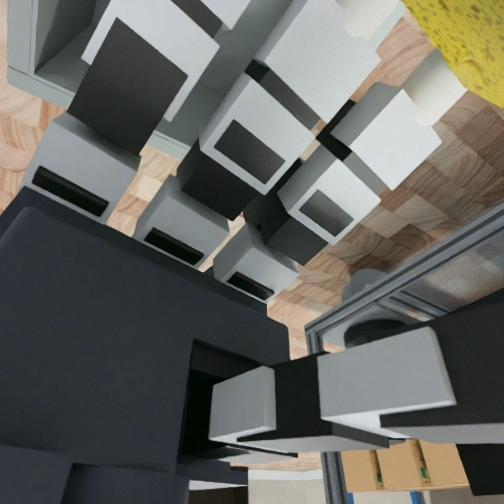

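Call:
move:
  base: {"translate_m": 0.02}
  speeds: {"translate_m": 0.1}
  joints: {"joint_2_rad": 1.42, "joint_4_rad": -1.52, "joint_6_rad": -0.12}
  min_time_s: 2
  cameras: ["wrist_camera"]

Scene clock: 925.00 s.
move: done
base_odometry: x=-0.867 y=-0.587 heading=-1.616
base_tilt: forward=-0.2 right=+0.4
base_status: done
joint_positions: joint_1_rad=-0.003 joint_2_rad=+1.388 joint_3_rad=+3.142 joint_4_rad=-1.544 joint_5_rad=-0.017 joint_6_rad=-0.185 joint_7_rad=+1.464 hand_index_mcp=-0.298 hand_index_abd=-0.003 hand_index_pip=+0.603 hand_index_dip=+0.708 hand_middle_mcp=-0.291 hand_middle_abd=-0.006 hand_middle_pip=+0.601 hand_middle_dip=+0.710 hand_ring_mcp=-0.212 hand_ring_abd=+0.001 hand_ring_pip=+0.578 hand_ring_dip=+0.696 hand_thumb_cmc=-0.551 hand_thumb_axl=+0.677 hand_thumb_mcp=+0.273 hand_thumb_ipl=+0.198 hand_current_limit=+0.400 hand_speed=-0.700
joint_status: all done
hand_state: blocked,goal,blocked,goal,blocked,goal,blocked,goal,goal,goal,goal,goal,goal,goal,blocked,blocked
index_mcp_current_ma: 309
index_abd_current_ma: -3
index_pip_current_ma: 66
index_dip_current_ma: 26
middle_mcp_current_ma: 342
middle_abd_current_ma: -10
middle_pip_current_ma: 59
middle_dip_current_ma: 31
ring_mcp_current_ma: 16
ring_abd_current_ma: 1
ring_pip_current_ma: 0
ring_dip_current_ma: 0
thumb_cmc_current_ma: 47
thumb_axl_current_ma: -1
thumb_mcp_current_ma: 385
thumb_ipl_current_ma: 117
hand_goal_index_mcp: -0.380
hand_goal_index_abd: 0.000
hand_goal_index_pip: 0.578
hand_goal_index_dip: 0.696
hand_goal_middle_mcp: -0.380
hand_goal_middle_abd: 0.000
hand_goal_middle_pip: 0.578
hand_goal_middle_dip: 0.696
hand_goal_ring_mcp: -0.220
hand_goal_ring_abd: 0.000
hand_goal_ring_pip: 0.578
hand_goal_ring_dip: 0.696
hand_goal_thumb_cmc: -0.570
hand_goal_thumb_axl: 0.678
hand_goal_thumb_mcp: 0.100
hand_goal_thumb_ipl: 0.168
motor_effort: joint_1_rad=-1(3) joint_2_rad=-34(36) joint_3_rad=+1(1) joint_4_rad=+3(6) joint_5_rad=+0(1) joint_6_rad=+0(1) joint_7_rad=+0(1)
hand_pose: x=+0.5729 y=-0.0779 z=+0.1482 quat_wxyz=(+0.002, -0.998, +0.060, -0.012) (m; base frame)
hand_target: x=+0.5984 y=-0.0772 z=+0.1347 quat_wxyz=(+0.000, -0.999, +0.009, -0.041) (m; base frame)
hand_status: not commanded
pictures: wrist_camera
camera_calibration:
wrist_camera: T_world_to_cam=[[-0.829326, -0.557911, -0.0308717, 0.463774], [-0.395296, 0.546759, 0.738103, 0.113011], [-0.394917, 0.624331, -0.673982, 0.503673], [0, 0, 0, 1]] pos_world=[0.628202, -0.117504, 0.27037]

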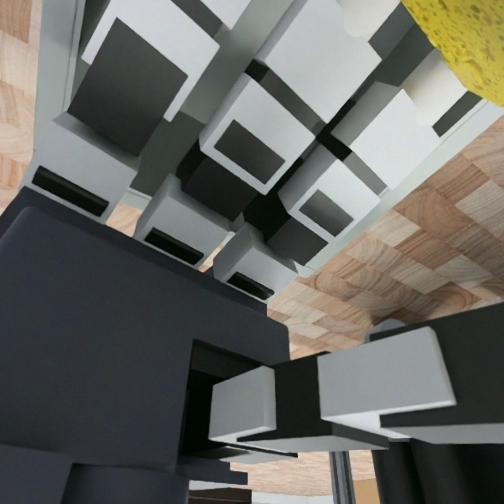

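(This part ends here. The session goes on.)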